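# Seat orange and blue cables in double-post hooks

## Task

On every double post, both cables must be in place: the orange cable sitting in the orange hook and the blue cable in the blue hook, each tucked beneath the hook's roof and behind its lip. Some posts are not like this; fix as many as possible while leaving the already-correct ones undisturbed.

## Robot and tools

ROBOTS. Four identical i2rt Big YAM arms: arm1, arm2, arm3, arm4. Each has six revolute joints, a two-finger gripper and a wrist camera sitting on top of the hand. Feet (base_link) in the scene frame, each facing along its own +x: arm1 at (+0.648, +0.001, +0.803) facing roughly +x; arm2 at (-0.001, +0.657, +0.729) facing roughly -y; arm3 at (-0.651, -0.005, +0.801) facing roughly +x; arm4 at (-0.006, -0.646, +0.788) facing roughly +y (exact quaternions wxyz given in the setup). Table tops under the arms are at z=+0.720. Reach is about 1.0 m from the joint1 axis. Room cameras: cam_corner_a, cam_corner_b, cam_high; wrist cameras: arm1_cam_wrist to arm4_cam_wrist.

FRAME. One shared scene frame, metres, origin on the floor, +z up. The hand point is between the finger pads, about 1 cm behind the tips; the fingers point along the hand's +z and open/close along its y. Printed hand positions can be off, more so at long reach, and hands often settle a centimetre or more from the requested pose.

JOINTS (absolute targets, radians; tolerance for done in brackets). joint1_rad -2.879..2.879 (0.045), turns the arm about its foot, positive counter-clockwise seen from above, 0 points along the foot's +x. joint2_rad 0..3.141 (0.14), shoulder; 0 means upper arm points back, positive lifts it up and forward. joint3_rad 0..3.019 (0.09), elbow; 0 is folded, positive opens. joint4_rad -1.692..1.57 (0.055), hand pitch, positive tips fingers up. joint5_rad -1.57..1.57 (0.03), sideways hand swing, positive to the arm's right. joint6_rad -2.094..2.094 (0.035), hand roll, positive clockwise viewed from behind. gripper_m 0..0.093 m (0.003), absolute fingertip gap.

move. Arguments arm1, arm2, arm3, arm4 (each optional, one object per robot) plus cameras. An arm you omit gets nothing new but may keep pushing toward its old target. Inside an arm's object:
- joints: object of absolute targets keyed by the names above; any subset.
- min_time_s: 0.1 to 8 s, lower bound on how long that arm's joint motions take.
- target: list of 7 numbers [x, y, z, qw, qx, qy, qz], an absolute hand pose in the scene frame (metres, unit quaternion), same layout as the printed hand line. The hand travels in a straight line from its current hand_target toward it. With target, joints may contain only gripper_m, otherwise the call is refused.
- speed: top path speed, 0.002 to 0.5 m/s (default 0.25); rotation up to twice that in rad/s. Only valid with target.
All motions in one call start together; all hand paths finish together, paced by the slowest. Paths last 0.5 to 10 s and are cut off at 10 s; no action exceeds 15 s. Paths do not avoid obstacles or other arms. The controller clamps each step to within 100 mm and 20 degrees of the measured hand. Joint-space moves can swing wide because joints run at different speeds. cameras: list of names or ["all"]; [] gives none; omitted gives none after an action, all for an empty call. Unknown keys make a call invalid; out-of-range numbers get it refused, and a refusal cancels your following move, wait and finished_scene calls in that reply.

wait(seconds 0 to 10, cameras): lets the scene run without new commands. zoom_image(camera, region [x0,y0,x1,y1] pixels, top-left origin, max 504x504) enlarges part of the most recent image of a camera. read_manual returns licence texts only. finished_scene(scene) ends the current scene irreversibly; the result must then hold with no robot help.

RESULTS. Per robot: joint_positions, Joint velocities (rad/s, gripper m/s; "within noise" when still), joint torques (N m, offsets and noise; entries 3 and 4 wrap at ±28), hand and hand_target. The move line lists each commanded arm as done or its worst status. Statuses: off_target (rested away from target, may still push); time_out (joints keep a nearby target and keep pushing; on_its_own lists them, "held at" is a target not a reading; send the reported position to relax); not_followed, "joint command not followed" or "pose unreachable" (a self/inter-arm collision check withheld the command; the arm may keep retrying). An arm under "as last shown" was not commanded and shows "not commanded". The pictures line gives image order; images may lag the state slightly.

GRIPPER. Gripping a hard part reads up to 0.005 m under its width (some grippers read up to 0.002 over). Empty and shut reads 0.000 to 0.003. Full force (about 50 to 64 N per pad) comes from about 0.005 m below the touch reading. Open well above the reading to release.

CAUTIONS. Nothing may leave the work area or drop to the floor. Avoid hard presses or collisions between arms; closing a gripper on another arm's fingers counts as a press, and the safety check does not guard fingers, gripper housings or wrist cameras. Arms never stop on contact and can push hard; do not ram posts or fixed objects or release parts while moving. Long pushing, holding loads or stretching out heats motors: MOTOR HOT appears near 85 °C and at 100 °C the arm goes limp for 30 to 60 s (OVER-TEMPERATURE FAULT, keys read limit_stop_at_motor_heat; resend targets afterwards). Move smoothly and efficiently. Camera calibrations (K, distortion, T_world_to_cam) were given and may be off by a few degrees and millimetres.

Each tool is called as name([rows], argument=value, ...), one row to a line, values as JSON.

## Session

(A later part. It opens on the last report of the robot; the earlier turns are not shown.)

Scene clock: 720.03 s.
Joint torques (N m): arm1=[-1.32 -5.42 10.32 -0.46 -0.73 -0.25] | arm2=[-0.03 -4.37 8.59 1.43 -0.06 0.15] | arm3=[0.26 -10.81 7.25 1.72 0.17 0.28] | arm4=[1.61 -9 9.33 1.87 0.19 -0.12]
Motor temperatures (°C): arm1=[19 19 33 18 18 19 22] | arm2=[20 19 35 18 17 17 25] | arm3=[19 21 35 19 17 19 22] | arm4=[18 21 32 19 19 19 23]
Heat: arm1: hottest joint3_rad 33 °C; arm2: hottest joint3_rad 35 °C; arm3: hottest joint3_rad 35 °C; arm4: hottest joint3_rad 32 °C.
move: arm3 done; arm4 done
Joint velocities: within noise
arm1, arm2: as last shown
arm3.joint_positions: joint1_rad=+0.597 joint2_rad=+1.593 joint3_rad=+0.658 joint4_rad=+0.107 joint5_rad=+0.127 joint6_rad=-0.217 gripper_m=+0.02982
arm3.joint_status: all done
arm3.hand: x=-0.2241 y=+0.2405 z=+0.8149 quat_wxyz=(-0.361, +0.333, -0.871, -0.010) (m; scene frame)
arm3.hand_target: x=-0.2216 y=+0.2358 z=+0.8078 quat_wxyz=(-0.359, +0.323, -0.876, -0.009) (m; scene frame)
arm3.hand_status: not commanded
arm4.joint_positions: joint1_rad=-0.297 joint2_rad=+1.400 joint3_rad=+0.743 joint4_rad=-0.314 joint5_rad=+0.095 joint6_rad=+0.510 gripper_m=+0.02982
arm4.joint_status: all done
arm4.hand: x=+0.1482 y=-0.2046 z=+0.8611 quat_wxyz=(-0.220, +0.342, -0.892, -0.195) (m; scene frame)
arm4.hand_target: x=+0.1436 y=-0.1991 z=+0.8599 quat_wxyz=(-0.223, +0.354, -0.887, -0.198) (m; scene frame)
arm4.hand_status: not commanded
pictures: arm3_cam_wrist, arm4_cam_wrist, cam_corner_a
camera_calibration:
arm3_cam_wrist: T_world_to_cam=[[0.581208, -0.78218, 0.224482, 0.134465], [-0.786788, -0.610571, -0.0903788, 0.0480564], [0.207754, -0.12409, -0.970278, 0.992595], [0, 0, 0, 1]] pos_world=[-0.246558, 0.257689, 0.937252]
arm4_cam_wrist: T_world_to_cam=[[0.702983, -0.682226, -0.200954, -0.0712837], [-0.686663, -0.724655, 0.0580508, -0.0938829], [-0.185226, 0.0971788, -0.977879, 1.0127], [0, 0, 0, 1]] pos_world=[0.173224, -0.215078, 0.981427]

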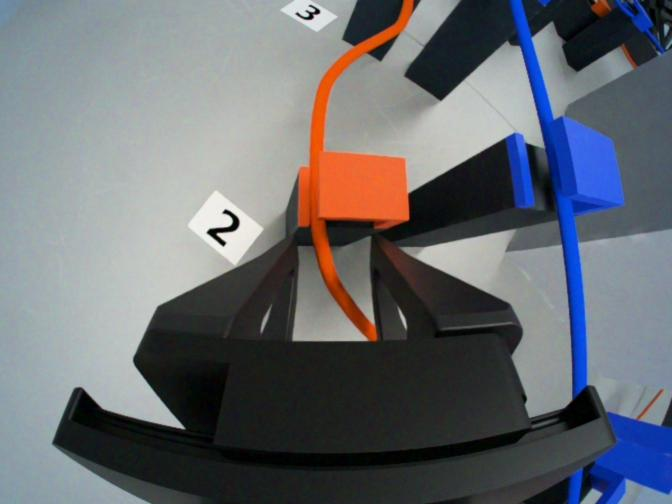

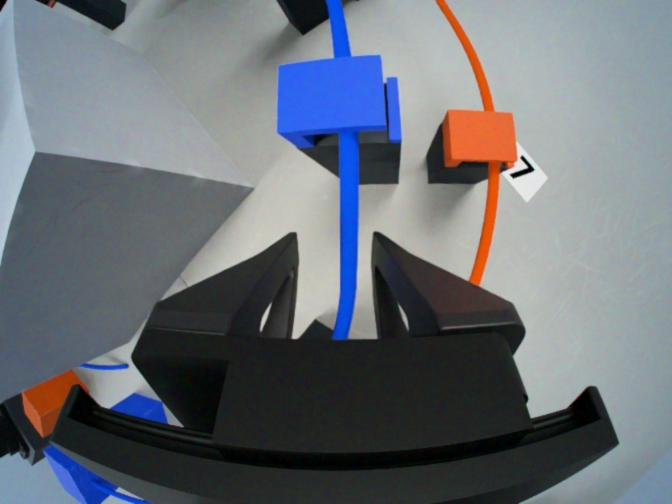

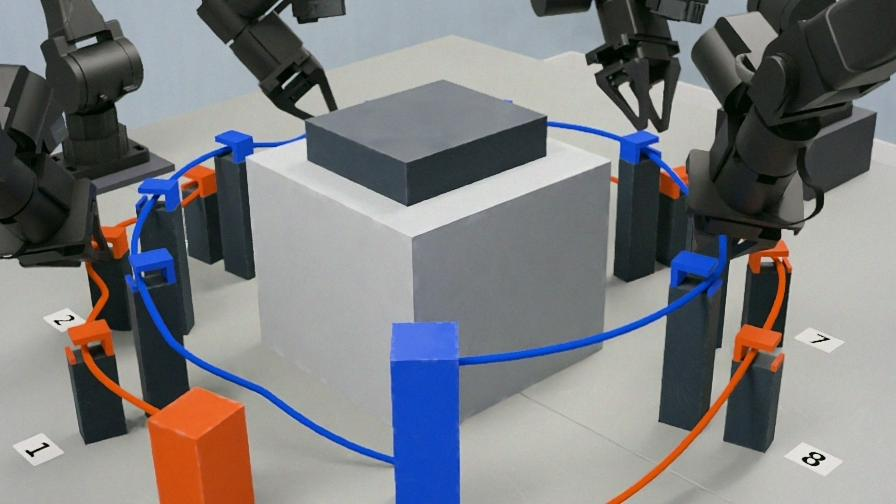

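move(arm2={"joints": {"gripper_m": 0.03}}, arm3={"target": [-0.284, 0.210, 0.890, -0.359, 0.323, -0.876, -0.009], "speed": 0.12}, arm4={"target": [0.116, -0.252, 0.945, -0.223, 0.354, -0.887, -0.198], "speed": 0.12}, cameras=["all"])

zoom_image(camera="cam_corner_a", region=[50, 150, 250, 400])

zoom_image(camera="cam_corner_a", region=[620, 130, 820, 380])

zoom_image(camera="cam_corner_b", region=[560, 280, 760, 480])

zoom_image(camera="cam_corner_b", region=[340, 280, 540, 480])

Scene clock: 753.97 s.
Joint torques (N m): arm1=[-1.38 -5.36 10.3 -0.47 -0.72 -0.25] | arm2=[-0.26 -4.31 8.59 1.43 -0.07 0.15] | arm3=[1.9 -9.17 8.55 0.77 0.2 0.31] | arm4=[1.67 -7.3 11.62 0.84 0.29 0.17]
Motor temperatures (°C): arm1=[19 19 34 18 18 19 21] | arm2=[20 19 35 18 17 17 25] | arm3=[19 21 35 19 17 19 21] | arm4=[18 21 33 20 19 19 22]
Heat: arm1: hottest joint3_rad 34 °C; arm2: hottest joint3_rad 35 °C; arm3: hottest joint3_rad 35 °C; arm4: hottest joint3_rad 33 °C.
move: arm2 done; arm3 done; arm4 done
Joint velocities: within noise
arm1: as last shown
arm2.joint_positions: joint1_rad=+0.150 joint2_rad=+1.146 joint3_rad=+0.630 joint4_rad=-0.395 joint5_rad=-0.342 joint6_rad=-0.871 gripper_m=+0.02993
arm2.joint_status: all done
arm2.hand: x=+0.1042 y=+0.2622 z=+0.8611 quat_wxyz=(-0.281, -0.214, -0.907, +0.232) (m; scene frame)
arm2.hand_target: x=+0.1072 y=+0.2643 z=+0.8562 quat_wxyz=(-0.279, -0.216, -0.909, +0.222) (m; scene frame)
arm2.hand_status: not commanded
arm3.joint_positions: joint1_rad=+0.615 joint2_rad=+1.232 joint3_rad=+0.575 joint4_rad=-0.168 joint5_rad=+0.153 joint6_rad=-0.191 gripper_m=+0.02991
arm3.joint_status: not commanded
arm3.hand: x=-0.2773 y=+0.2093 z=+0.8927 quat_wxyz=(-0.364, +0.325, -0.873, -0.006) (m; scene frame)
arm3.hand_target: x=-0.2838 y=+0.2101 z=+0.8900 quat_wxyz=(-0.359, +0.323, -0.876, -0.009) (m; scene frame)
arm3.hand_status: done (0.007 m and 0.8 deg from the pose sent, 0.101 m and 1.4 deg at the start)
arm4.joint_positions: joint1_rad=-0.263 joint2_rad=+1.111 joint3_rad=+0.730 joint4_rad=-0.595 joint5_rad=+0.112 joint6_rad=+0.511 gripper_m=+0.02991
arm4.joint_status: not commanded
arm4.hand: x=+0.1201 y=-0.2563 z=+0.9371 quat_wxyz=(-0.221, +0.355, -0.888, -0.192) (m; scene frame)
arm4.hand_target: x=+0.1159 y=-0.2520 z=+0.9451 quat_wxyz=(-0.223, +0.354, -0.886, -0.198) (m; scene frame)
arm4.hand_status: done (0.010 m and 0.8 deg from the pose sent, 0.102 m and 1.5 deg at the start)
pictures: arm1_cam_wrist, arm2_cam_wrist, arm3_cam_wrist, arm4_cam_wrist, cam_corner_a, cam_corner_b, cam_high
camera_calibration:
arm1_cam_wrist: T_world_to_cam=[[-0.944614, 0.0297281, 0.326834, 0.047011], [0.0427223, 0.998553, 0.0326496, -0.0665172], [-0.325391, 0.0448044, -0.944518, 1.05008], [0, 0, 0, 1]] pos_world=[0.388934, 0.0179754, 0.978623]
arm2_cam_wrist: T_world_to_cam=[[-0.503864, -0.804694, 0.313988, -0.0110162], [-0.857171, 0.510694, -0.0667077, 0.0162523], [-0.106673, -0.302753, -0.947081, 1.03144], [0, 0, 0, 1]] pos_world=[0.118407, 0.295108, 0.981402]
arm3_cam_wrist: T_world_to_cam=[[0.565638, -0.792998, 0.226293, 0.1199], [-0.797383, -0.595923, -0.0951668, -0.00752939], [0.21032, -0.126612, -0.969399, 1.07572], [0, 0, 0, 1]] pos_world=[-0.300069, 0.226792, 1.01495]
arm4_cam_wrist: T_world_to_cam=[[0.72163, -0.666604, -0.186784, -0.0831115], [-0.669294, -0.740744, 0.0578222, -0.160969], [-0.176904, 0.0832873, -0.980698, 1.08489], [0, 0, 0, 1]] pos_world=[0.144161, -0.264997, 1.05773]

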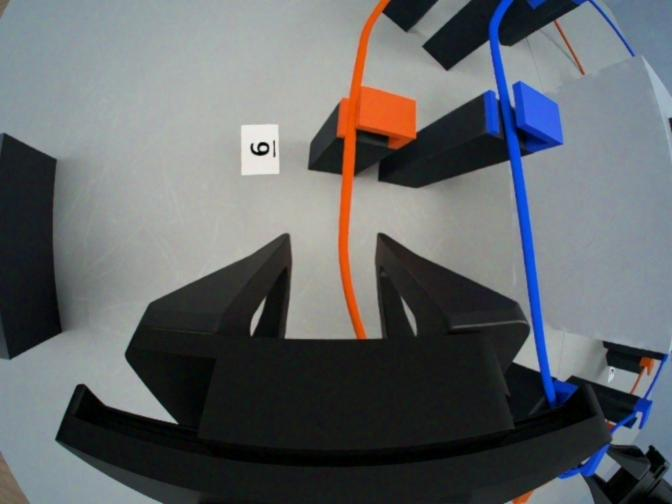

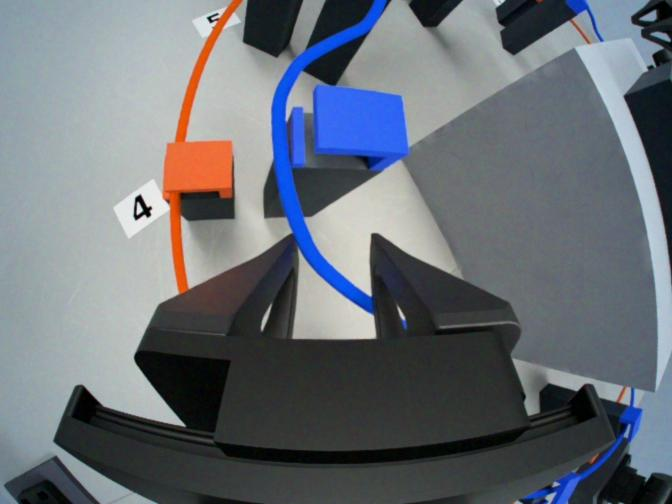

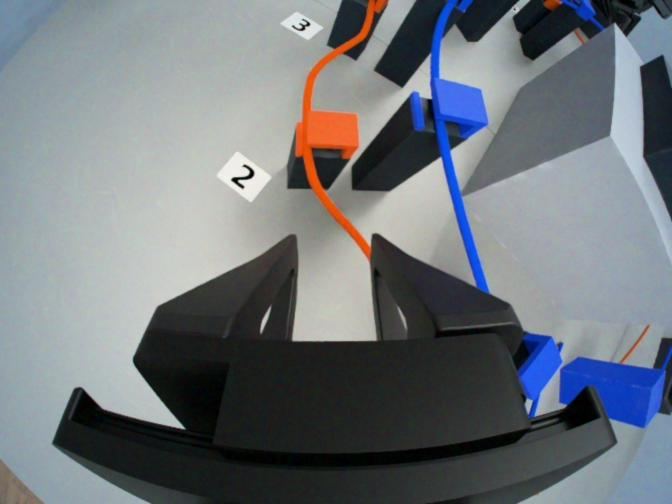

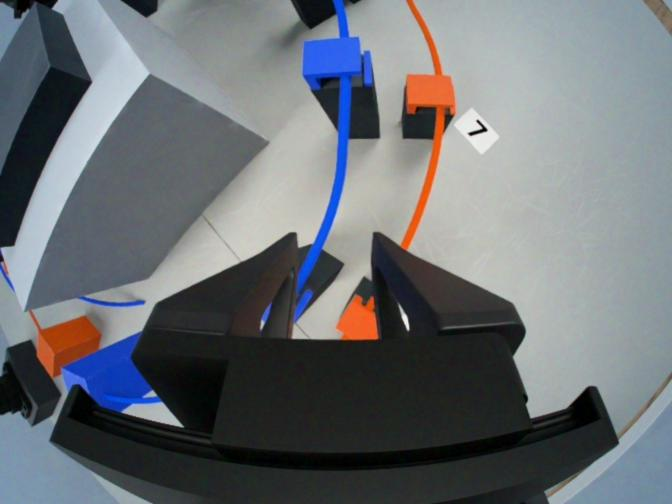

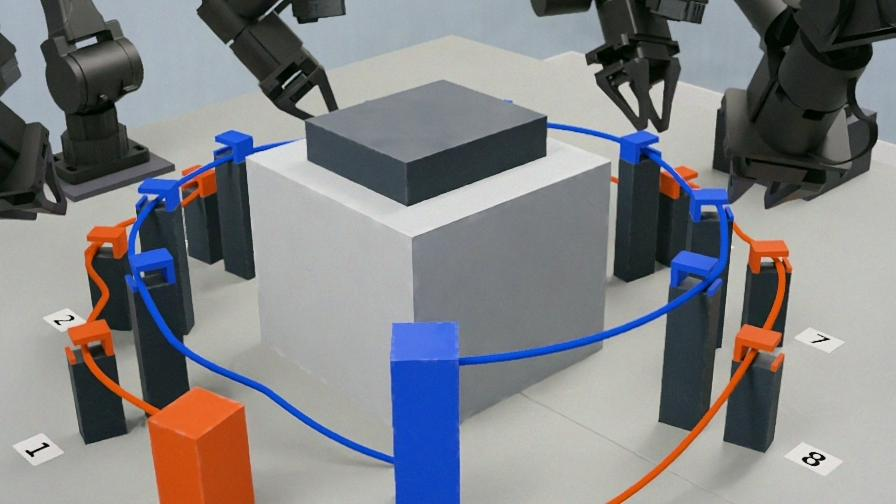

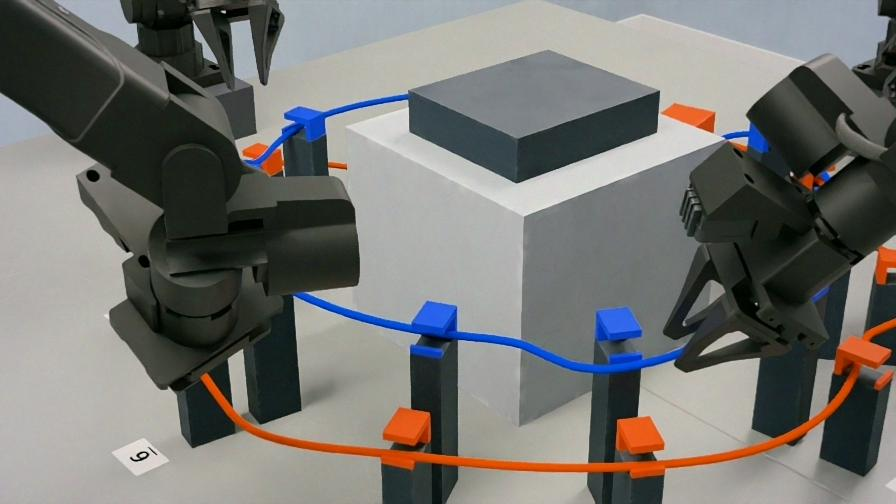

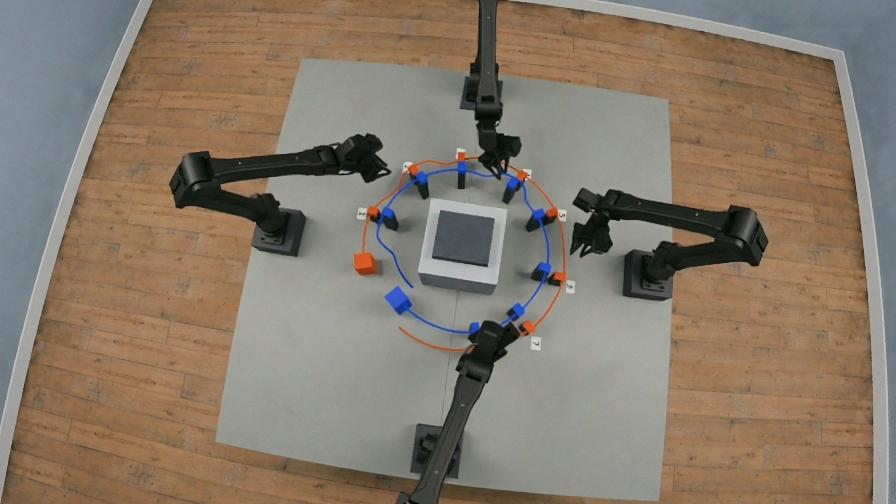

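Scaled by 2.016 from the camera's 896x504 image, which has a finer 1280x720 frame.

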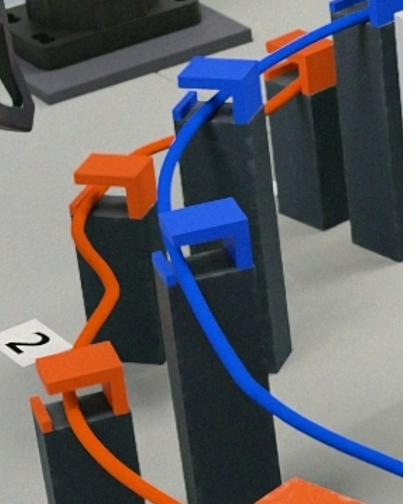

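Scaled by 2.016 from the camera's 896x504 image, which has a finer 1280x720 frame.

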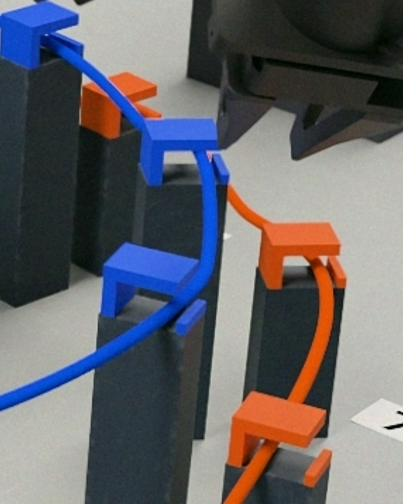

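Scaled by 2.520 from the camera's 896x504 image, which has a finer 1280x720 frame.

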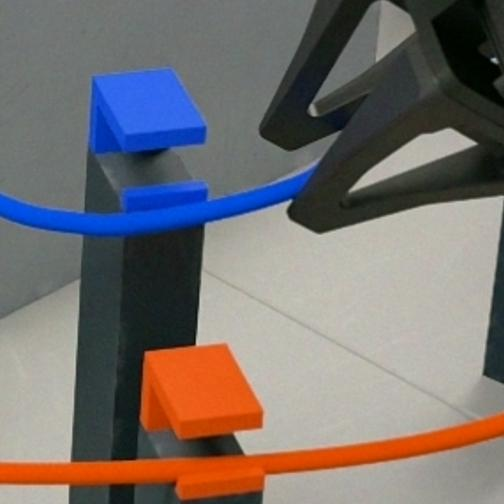

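Scaled by 2.520 from the camera's 896x504 image, which has a finer 1280x720 frame.

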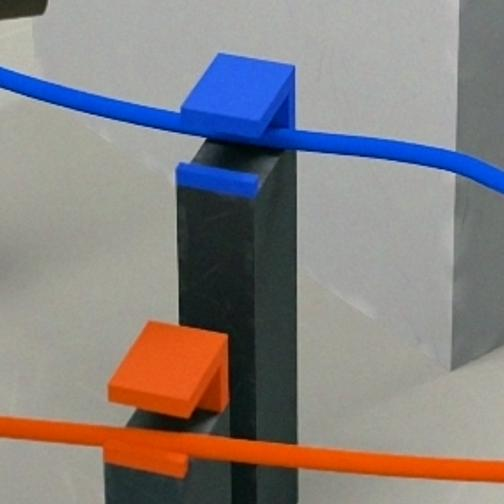

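move(arm2={"target": [0.078, 0.302, 0.915, -0.279, -0.216, -0.909, 0.222], "speed": 0.15}, arm3={"target": [-0.262, 0.008, 0.945, 0.1184, -0.6716, 0.7203, -0.127], "speed": 0.25, "joints": {"gripper_m": 0.05}}, arm4={"target": [-0.032, -0.312, 0.92, -0.0076, -0.0430, -0.9839, -0.1735], "speed": 0.25, "joints": {"gripper_m": 0.05}}, cameras=["arm2_cam_wrist", "arm3_cam_wrist", "arm4_cam_wrist", "cam_corner_a", "cam_corner_b"])

Scene clock: 785.63 s.
Joint torques (N m): arm1=[-1.38 -5.42 10.32 -0.47 -0.72 -0.25] | arm2=[-1.55 -3.31 12.22 1.31 -0.39 -0.03] | arm3=[0.15 -7.18 14.57 0.13 -0.1 -0.02] | arm4=[1.73 -6.07 10.29 0.49 0.27 0.1]
Motor temperatures (°C): arm1=[19 19 35 18 18 19 21] | arm2=[20 19 35 18 17 17 24] | arm3=[19 21 36 18 17 19 20] | arm4=[18 21 34 19 19 19 22]
Heat: arm1: hottest joint3_rad 35 °C; arm2: hottest joint3_rad 35 °C; arm3: hottest joint3_rad 36 °C; arm4: hottest joint3_rad 34 °C.
move: arm2 off_target; arm3 off_target; arm4 done
Joint velocities: within noise
arm1: as last shown
arm2.joint_positions: joint1_rad=+0.080 joint2_rad=+0.953 joint3_rad=+0.630 joint4_rad=-0.672 joint5_rad=-0.388 joint6_rad=-0.930 gripper_m=+0.02993
arm2.joint_status: not commanded
arm2.hand: x=+0.0806 y=+0.3139 z=+0.8934 quat_wxyz=(-0.274, -0.221, -0.914, +0.203) (m; scene frame)
arm2.hand_target: x=+0.0779 y=+0.3026 z=+0.9150 quat_wxyz=(-0.279, -0.216, -0.909, +0.222) (m; scene frame)
arm2.hand_status: off_target (0.025 m and 2.4 deg from the pose sent, 0.072 m and 1.2 deg at the start)
arm3.joint_positions: joint1_rad=+0.100 joint2_rad=+1.155 joint3_rad=+0.784 joint4_rad=-0.867 joint5_rad=+0.052 joint6_rad=-1.433 gripper_m=+0.04988
arm3.joint_status: all done
arm3.hand: x=-0.2818 y=+0.0107 z=+0.9273 quat_wxyz=(-0.108, +0.671, -0.724, +0.117) (m; scene frame)
arm3.hand_target: x=-0.2630 y=+0.0080 z=+0.9452 quat_wxyz=(-0.119, +0.671, -0.720, +0.128) (m; scene frame)
arm3.hand_status: off_target (0.027 m and 1.7 deg from the pose sent, 0.208 m and 54.4 deg at the start)
arm4.joint_positions: joint1_rad=+0.103 joint2_rad=+1.041 joint3_rad=+0.703 joint4_rad=-0.882 joint5_rad=+0.064 joint6_rad=+1.745 gripper_m=+0.04989
arm4.joint_status: all done
arm4.hand: x=-0.0279 y=-0.3105 z=+0.9163 quat_wxyz=(-0.009, -0.042, -0.984, -0.171) (m; scene frame)
arm4.hand_target: x=-0.0320 y=-0.3120 z=+0.9200 quat_wxyz=(-0.007, -0.043, -0.984, -0.173) (m; scene frame)
arm4.hand_status: done (0.006 m and 0.4 deg from the pose sent, 0.163 m and 53.5 deg at the start)
pictures: arm2_cam_wrist, arm3_cam_wrist, arm4_cam_wrist, cam_corner_a, cam_corner_b
camera_calibration:
arm2_cam_wrist: T_world_to_cam=[[-0.501178, -0.824427, 0.262946, 0.0601641], [-0.858836, 0.511086, -0.0345205, -0.0570029], [-0.105928, -0.243128, -0.964193, 1.0716], [0, 0, 0, 1]] pos_world=[0.09471, 0.339272, 1.01545]
arm3_cam_wrist: T_world_to_cam=[[0.944198, -0.0778616, 0.320044, -0.030819], [-0.251873, -0.796812, 0.549227, -0.567851], [0.212251, -0.599189, -0.77196, 0.907539], [0, 0, 0, 1]] pos_world=[-0.306553, 0.0889174, 1.02233]
arm4_cam_wrist: T_world_to_cam=[[-0.0741037, -0.935577, -0.345259, 0.0232175], [-0.825897, -0.136465, 0.547056, -0.563971], [-0.558929, 0.325687, -0.762578, 0.907538], [0, 0, 0, 1]] pos_world=[0.0431881, -0.350814, 1.00861]

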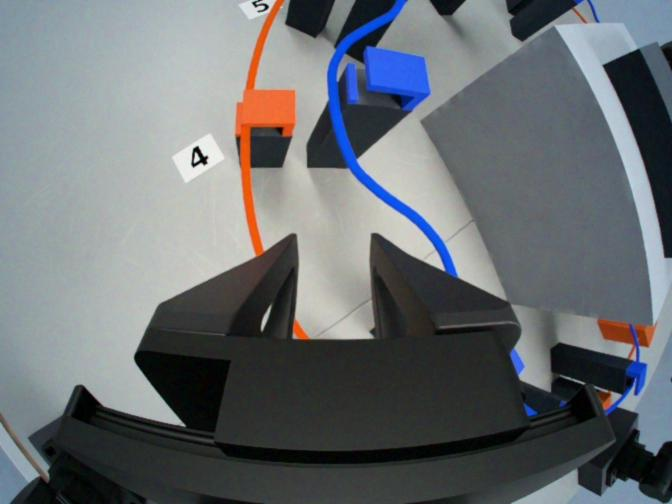

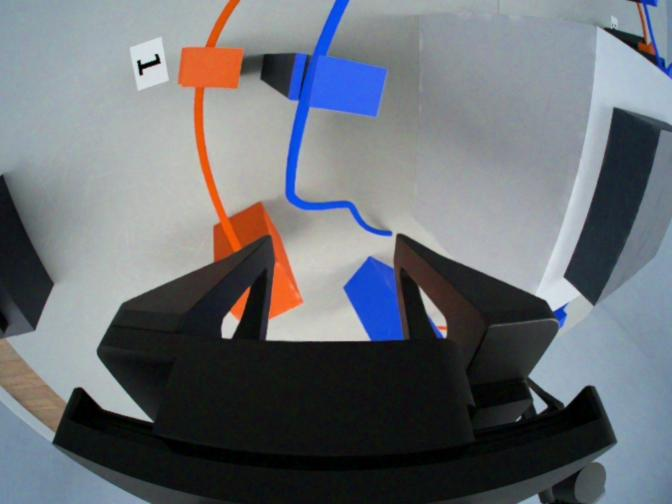

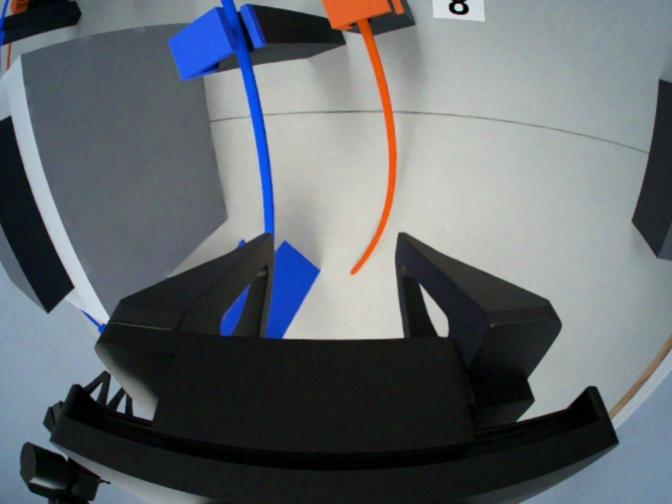

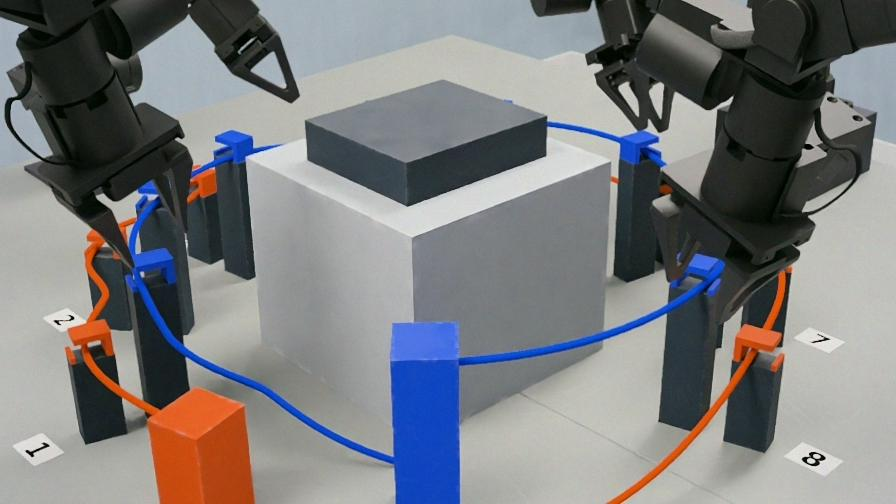

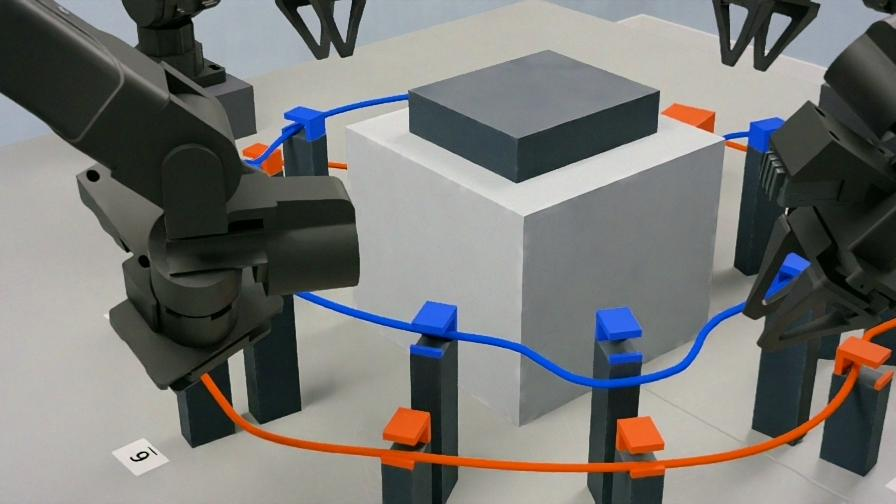

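move(arm3={"joints": {"joint1_rad": 0.132, "joint2_rad": 1.371, "joint3_rad": 0.784, "joint4_rad": -0.805}, "min_time_s": 1.2}, arm4={"target": [-0.022, -0.311, 0.806, -0.0076, -0.0430, -0.9839, -0.1735], "speed": 0.12, "joints": {"gripper_m": 0.04}}, cameras=["arm3_cam_wrist", "arm4_cam_wrist", "cam_corner_a"])

zoom_image(camera="arm3_cam_wrist", region=[200, 20, 480, 300])

zoom_image(camera="arm4_cam_wrist", region=[200, 20, 480, 300])

zoom_image(camera="cam_corner_a", region=[20, 150, 320, 450])

zoom_image(camera="cam_corner_a", region=[560, 200, 896, 504])

Scene clock: 818.80 s.
Joint torques (N m): arm1=[-1.38 -5.42 10.32 -0.46 -0.73 -0.25] | arm2=[-1.73 -3.49 12.16 1.32 -0.4 -0.04] | arm3=[1.85 -9.11 8.8 0.7 -0.1 -0.04] | arm4=[-0.85 -5.42 8.38 1.29 0.01 -0.13]
Motor temperatures (°C): arm1=[19 19 35 18 18 19 21] | arm2=[20 19 38 18 17 17 23] | arm3=[19 21 42 18 17 19 20] | arm4=[18 20 35 19 19 19 22]
Heat: arm1: hottest joint3_rad 35 °C; arm2: hottest joint3_rad 38 °C; arm3: hottest joint3_rad 42 °C; arm4: hottest joint3_rad 35 °C.
move: arm3 done; arm4 done
Joint velocities: within noise
arm1, arm2: as last shown
arm3.joint_positions: joint1_rad=+0.121 joint2_rad=+1.355 joint3_rad=+0.784 joint4_rad=-0.816 joint5_rad=+0.052 joint6_rad=-1.433 gripper_m=+0.04988
arm3.joint_status: all done
arm3.hand: x=-0.2775 y=+0.0195 z=+0.8604 quat_wxyz=(-0.052, +0.687, -0.722, +0.070) (m; scene frame)
arm3.hand_target: x=-0.2761 y=+0.0240 z=+0.8555 quat_wxyz=(-0.050, +0.697, -0.712, +0.068) (m; scene frame)
arm3.hand_status: not commanded
arm4.joint_positions: joint1_rad=+0.095 joint2_rad=+1.238 joint3_rad=+0.506 joint4_rad=-0.489 joint5_rad=+0.058 joint6_rad=+1.741 gripper_m=+0.04012
arm4.joint_status: all done
arm4.hand: x=-0.0257 y=-0.3148 z=+0.8067 quat_wxyz=(-0.007, -0.043, -0.984, -0.170) (m; scene frame)
arm4.hand_target: x=-0.0219 y=-0.3110 z=+0.8062 quat_wxyz=(-0.008, -0.043, -0.984, -0.174) (m; scene frame)
arm4.hand_status: done (0.005 m and 0.4 deg from the pose sent, 0.110 m and 0.4 deg at the start)
pictures: arm3_cam_wrist, arm4_cam_wrist, cam_corner_a
camera_calibration:
arm3_cam_wrist: T_world_to_cam=[[0.982728, -0.0523584, 0.177496, 0.120029], [-0.148638, -0.794691, 0.588534, -0.528254], [0.110239, -0.604752, -0.788748, 0.846532], [0, 0, 0, 1]] pos_world=[-0.289796, 0.0984275, 0.957291]
arm4_cam_wrist: T_world_to_cam=[[-0.0770813, -0.935851, -0.343862, -0.0198375], [-0.823669, -0.134567, 0.550874, -0.505307], [-0.561808, 0.32569, -0.760459, 0.824866], [0, 0, 0, 1]] pos_world=[0.0456816, -0.355214, 0.898816]

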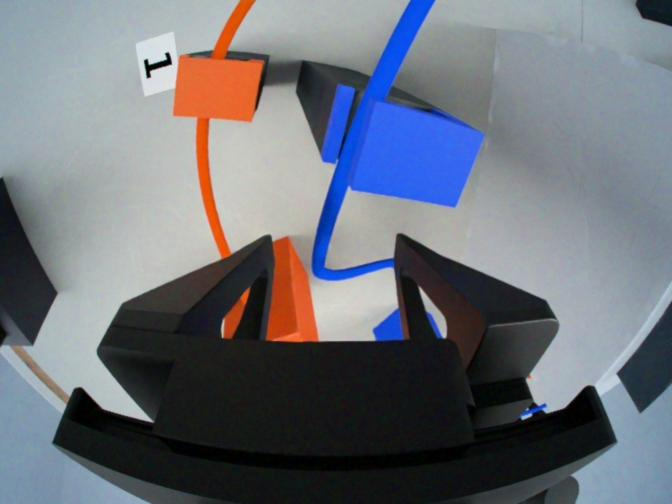

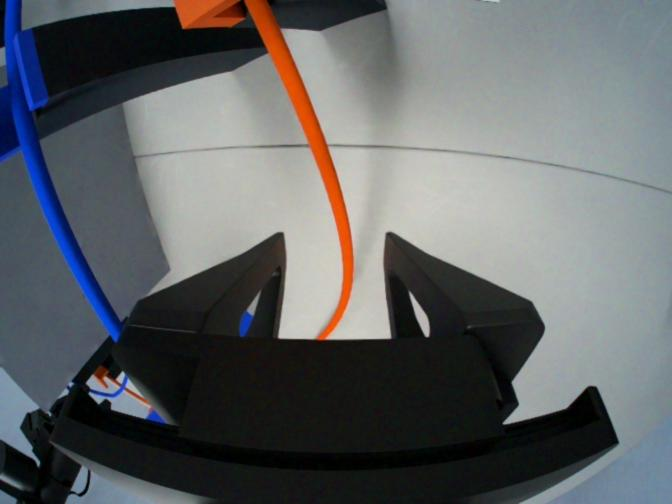

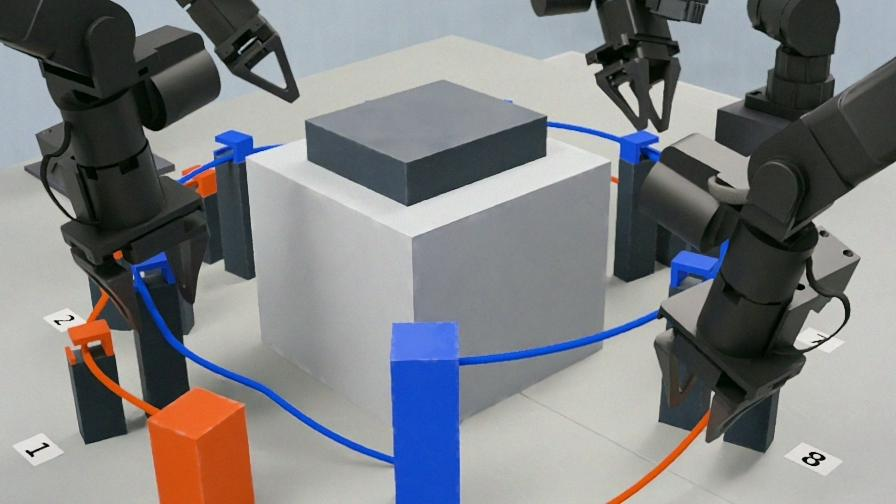

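Scaled by 1.800 from the camera's 672x504 image, which has a finer 960x720 frame.

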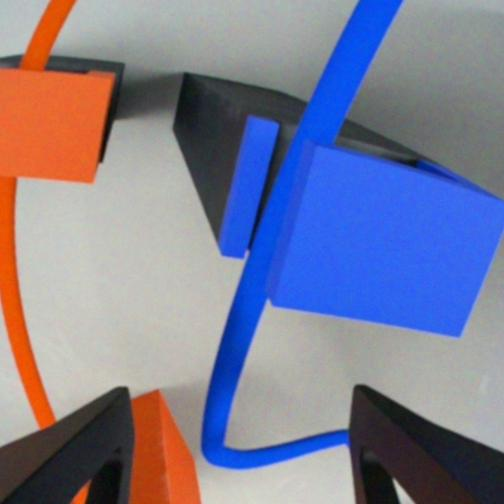

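Scaled by 1.800 from the camera's 672x504 image, which has a finer 960x720 frame.

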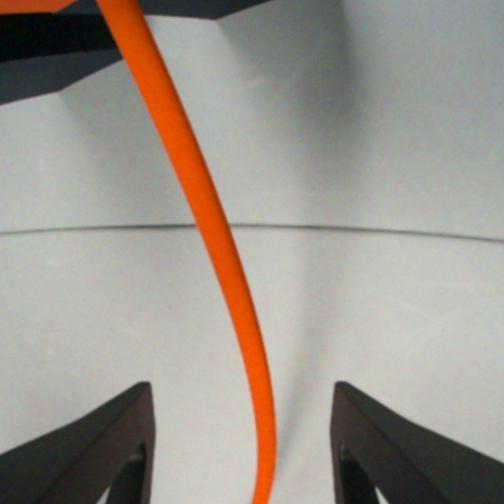

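Scaled by 1.680 from the camera's 896x504 image, which has a finer 1280x720 frame.

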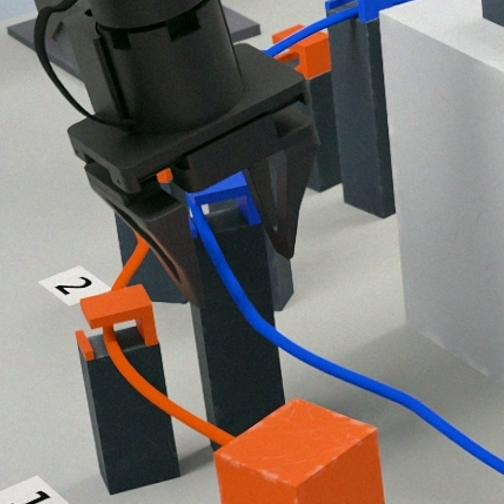

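Scaled by 1.500 from the camera's 896x504 image, which has a finer 1280x720 frame.

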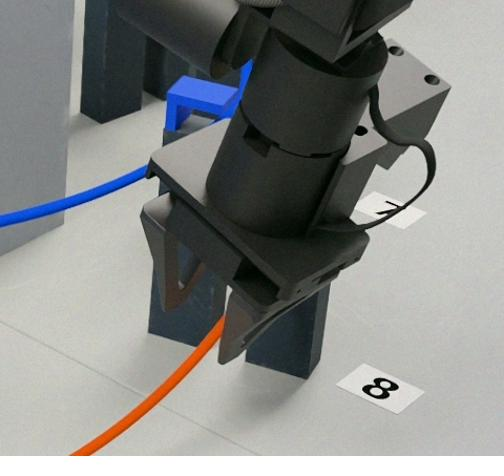

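move(arm3={"joints": {"joint2_rad": 1.391, "joint3_rad": 0.784}, "min_time_s": 0.5}, arm4={"joints": {"joint2_rad": 1.33, "joint3_rad": 0.506, "joint4_rad": -0.432}, "min_time_s": 0.7}, cameras=[])

move(arm3={"joints": {"gripper_m": 0.003}}, arm4={"joints": {"gripper_m": 0.003}}, cameras=["arm3_cam_wrist", "arm4_cam_wrist", "cam_corner_a"])

zoom_image(camera="cam_corner_a", region=[560, 200, 896, 504])

zoom_image(camera="cam_corner_a", region=[20, 150, 320, 450])

Scene clock: 859.43 s.
Joint torques (N m): arm1=[-1.38 -5.42 10.32 -0.47 -0.72 -0.25] | arm2=[-1.44 -3.55 12.23 1.36 -0.38 -0.03] | arm3=[1.9 -9 8.68 0.66 -0.1 -0.04] | arm4=[-0.5 -6.07 7.46 1.2 0.03 -0.14]
Motor temperatures (°C): arm1=[19 19 35 18 18 19 21] | arm2=[20 19 40 18 17 17 23] | arm3=[19 21 40 18 17 19 19] | arm4=[18 20 33 19 19 19 21]
Heat: arm1: hottest joint3_rad 35 °C; arm2: hottest joint3_rad 40 °C; arm3: hottest joint3_rad 40 °C; arm4: hottest joint3_rad 33 °C.
move: arm3 done; arm4 done
Joint velocities: within noise
arm1, arm2: as last shown
arm3.joint_positions: joint1_rad=+0.121 joint2_rad=+1.374 joint3_rad=+0.784 joint4_rad=-0.816 joint5_rad=+0.052 joint6_rad=-1.433 gripper_m=+0.04988
arm3.joint_status: all done
arm3.hand: x=-0.2789 y=+0.0194 z=+0.8540 quat_wxyz=(-0.044, +0.687, -0.722, +0.064) (m; scene frame)
arm3.hand_target: x=-0.2777 y=+0.0239 z=+0.8485 quat_wxyz=(-0.043, +0.698, -0.712, +0.062) (m; scene frame)
arm3.hand_status: not commanded
arm4.joint_positions: joint1_rad=+0.095 joint2_rad=+1.321 joint3_rad=+0.506 joint4_rad=-0.445 joint5_rad=+0.058 joint6_rad=+1.741 gripper_m=+0.04012
arm4.joint_status: all done
arm4.hand: x=-0.0257 y=-0.3146 z=+0.7845 quat_wxyz=(-0.010, -0.043, -0.987, -0.151) (m; scene frame)
arm4.hand_target: x=-0.0218 y=-0.3128 z=+0.7826 quat_wxyz=(-0.010, -0.043, -0.987, -0.153) (m; scene frame)
arm4.hand_status: not commanded
pictures: none
No camera images: "cameras" was empty.

Scene clock: 860.17 s.
Joint torques (N m): arm1=[-1.38 -5.42 10.3 -0.47 -0.72 -0.25] | arm2=[-1.67 -3.55 12.21 1.28 -0.4 -0.02] | arm3=[1.85 -9.11 8.69 0.58 -0.1 -0.03] | arm4=[-0.67 -6.01 7.43 1.25 0.04 -0.13]
Motor temperatures (°C): arm1=[19 19 35 18 18 19 21] | arm2=[20 19 40 18 17 17 23] | arm3=[19 21 40 18 17 19 19] | arm4=[18 20 33 19 19 19 21]
Heat: arm1: hottest joint3_rad 35 °C; arm2: hottest joint3_rad 40 °C; arm3: hottest joint3_rad 40 °C; arm4: hottest joint3_rad 33 °C.
move: arm3 done; arm4 done
Joint velocities: within noise
arm1, arm2: as last shown
arm3.joint_positions: joint1_rad=+0.121 joint2_rad=+1.374 joint3_rad=+0.784 joint4_rad=-0.814 joint5_rad=+0.052 joint6_rad=-1.434 gripper_m=+0.00468
arm3.joint_status: all done
arm3.hand: x=-0.2783 y=+0.0195 z=+0.8541 quat_wxyz=(-0.045, +0.687, -0.722, +0.065) (m; scene frame)
arm3.hand_target: x=-0.2777 y=+0.0239 z=+0.8485 quat_wxyz=(-0.042, +0.698, -0.712, +0.062) (m; scene frame)
arm3.hand_status: not commanded
arm4.joint_positions: joint1_rad=+0.095 joint2_rad=+1.321 joint3_rad=+0.506 joint4_rad=-0.444 joint5_rad=+0.058 joint6_rad=+1.740 gripper_m=+0.00414
arm4.joint_status: all done
arm4.hand: x=-0.0258 y=-0.3146 z=+0.7845 quat_wxyz=(-0.010, -0.043, -0.987, -0.151) (m; scene frame)
arm4.hand_target: x=-0.0218 y=-0.3127 z=+0.7826 quat_wxyz=(-0.010, -0.043, -0.987, -0.153) (m; scene frame)
arm4.hand_status: not commanded
pictures: arm3_cam_wrist, arm4_cam_wrist, cam_corner_a
camera_calibration:
arm3_cam_wrist: T_world_to_cam=[[0.985468, -0.0516934, 0.161801, 0.136112], [-0.138853, -0.793826, 0.592081, -0.524988], [0.0978354, -0.605944, -0.789468, 0.83876], [0, 0, 0, 1]] pos_world=[-0.289091, 0.0985281, 0.950987]
arm4_cam_wrist: T_world_to_cam=[[-0.0752168, -0.948425, -0.30795, -0.0592354], [-0.825471, -0.114029, 0.552807, -0.488268], [-0.559411, 0.295784, -0.77432, 0.809411], [0, 0, 0, 1]] pos_world=[0.0452866, -0.351268, 0.87842]

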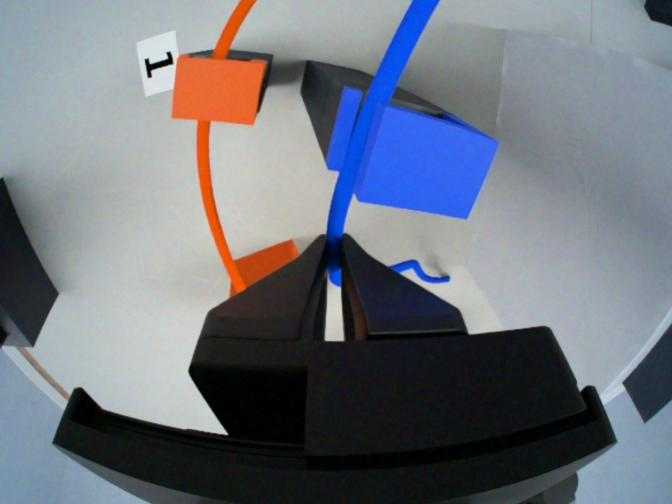

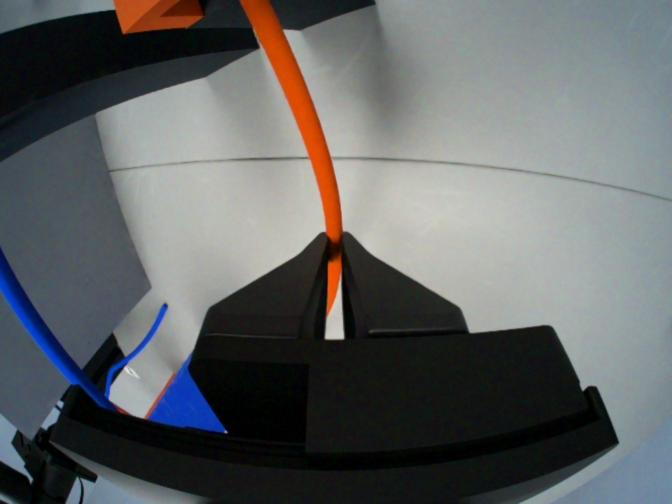

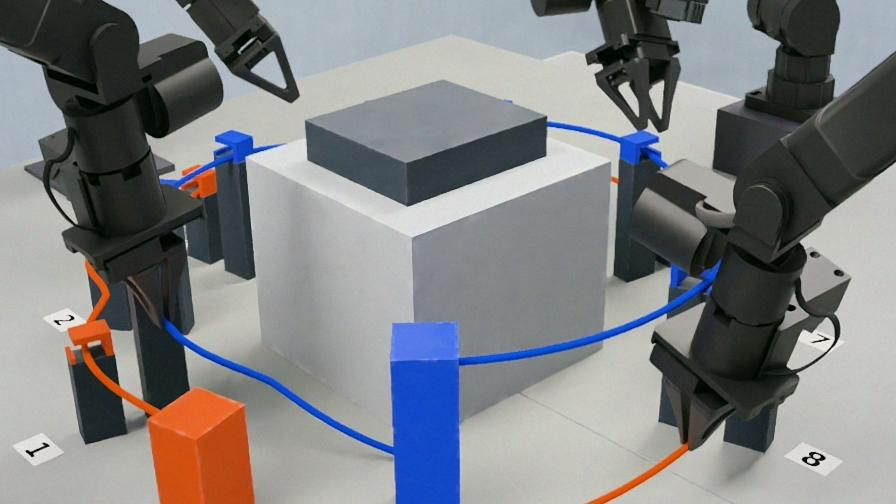

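Scaled by 1.500 from the camera's 896x504 image, which has a finer 1280x720 frame.

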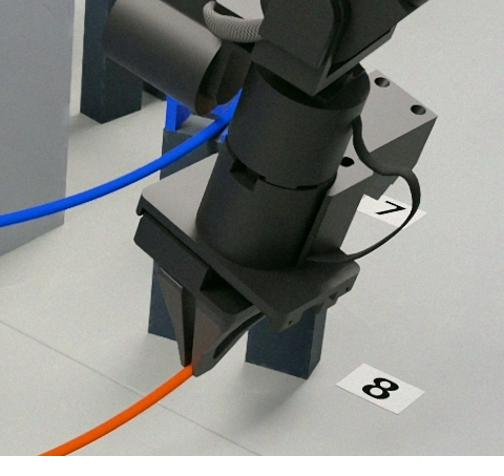

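Scaled by 1.680 from the camera's 896x504 image, which has a finer 1280x720 frame.

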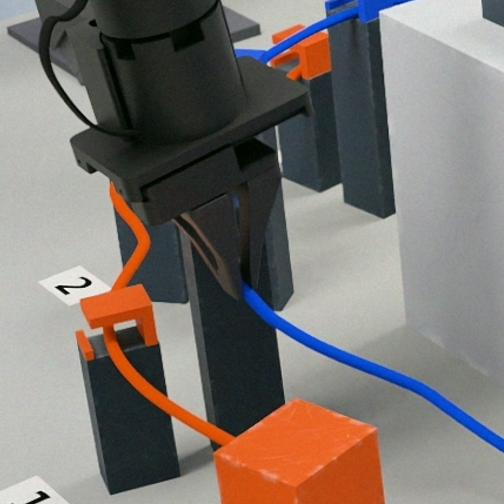

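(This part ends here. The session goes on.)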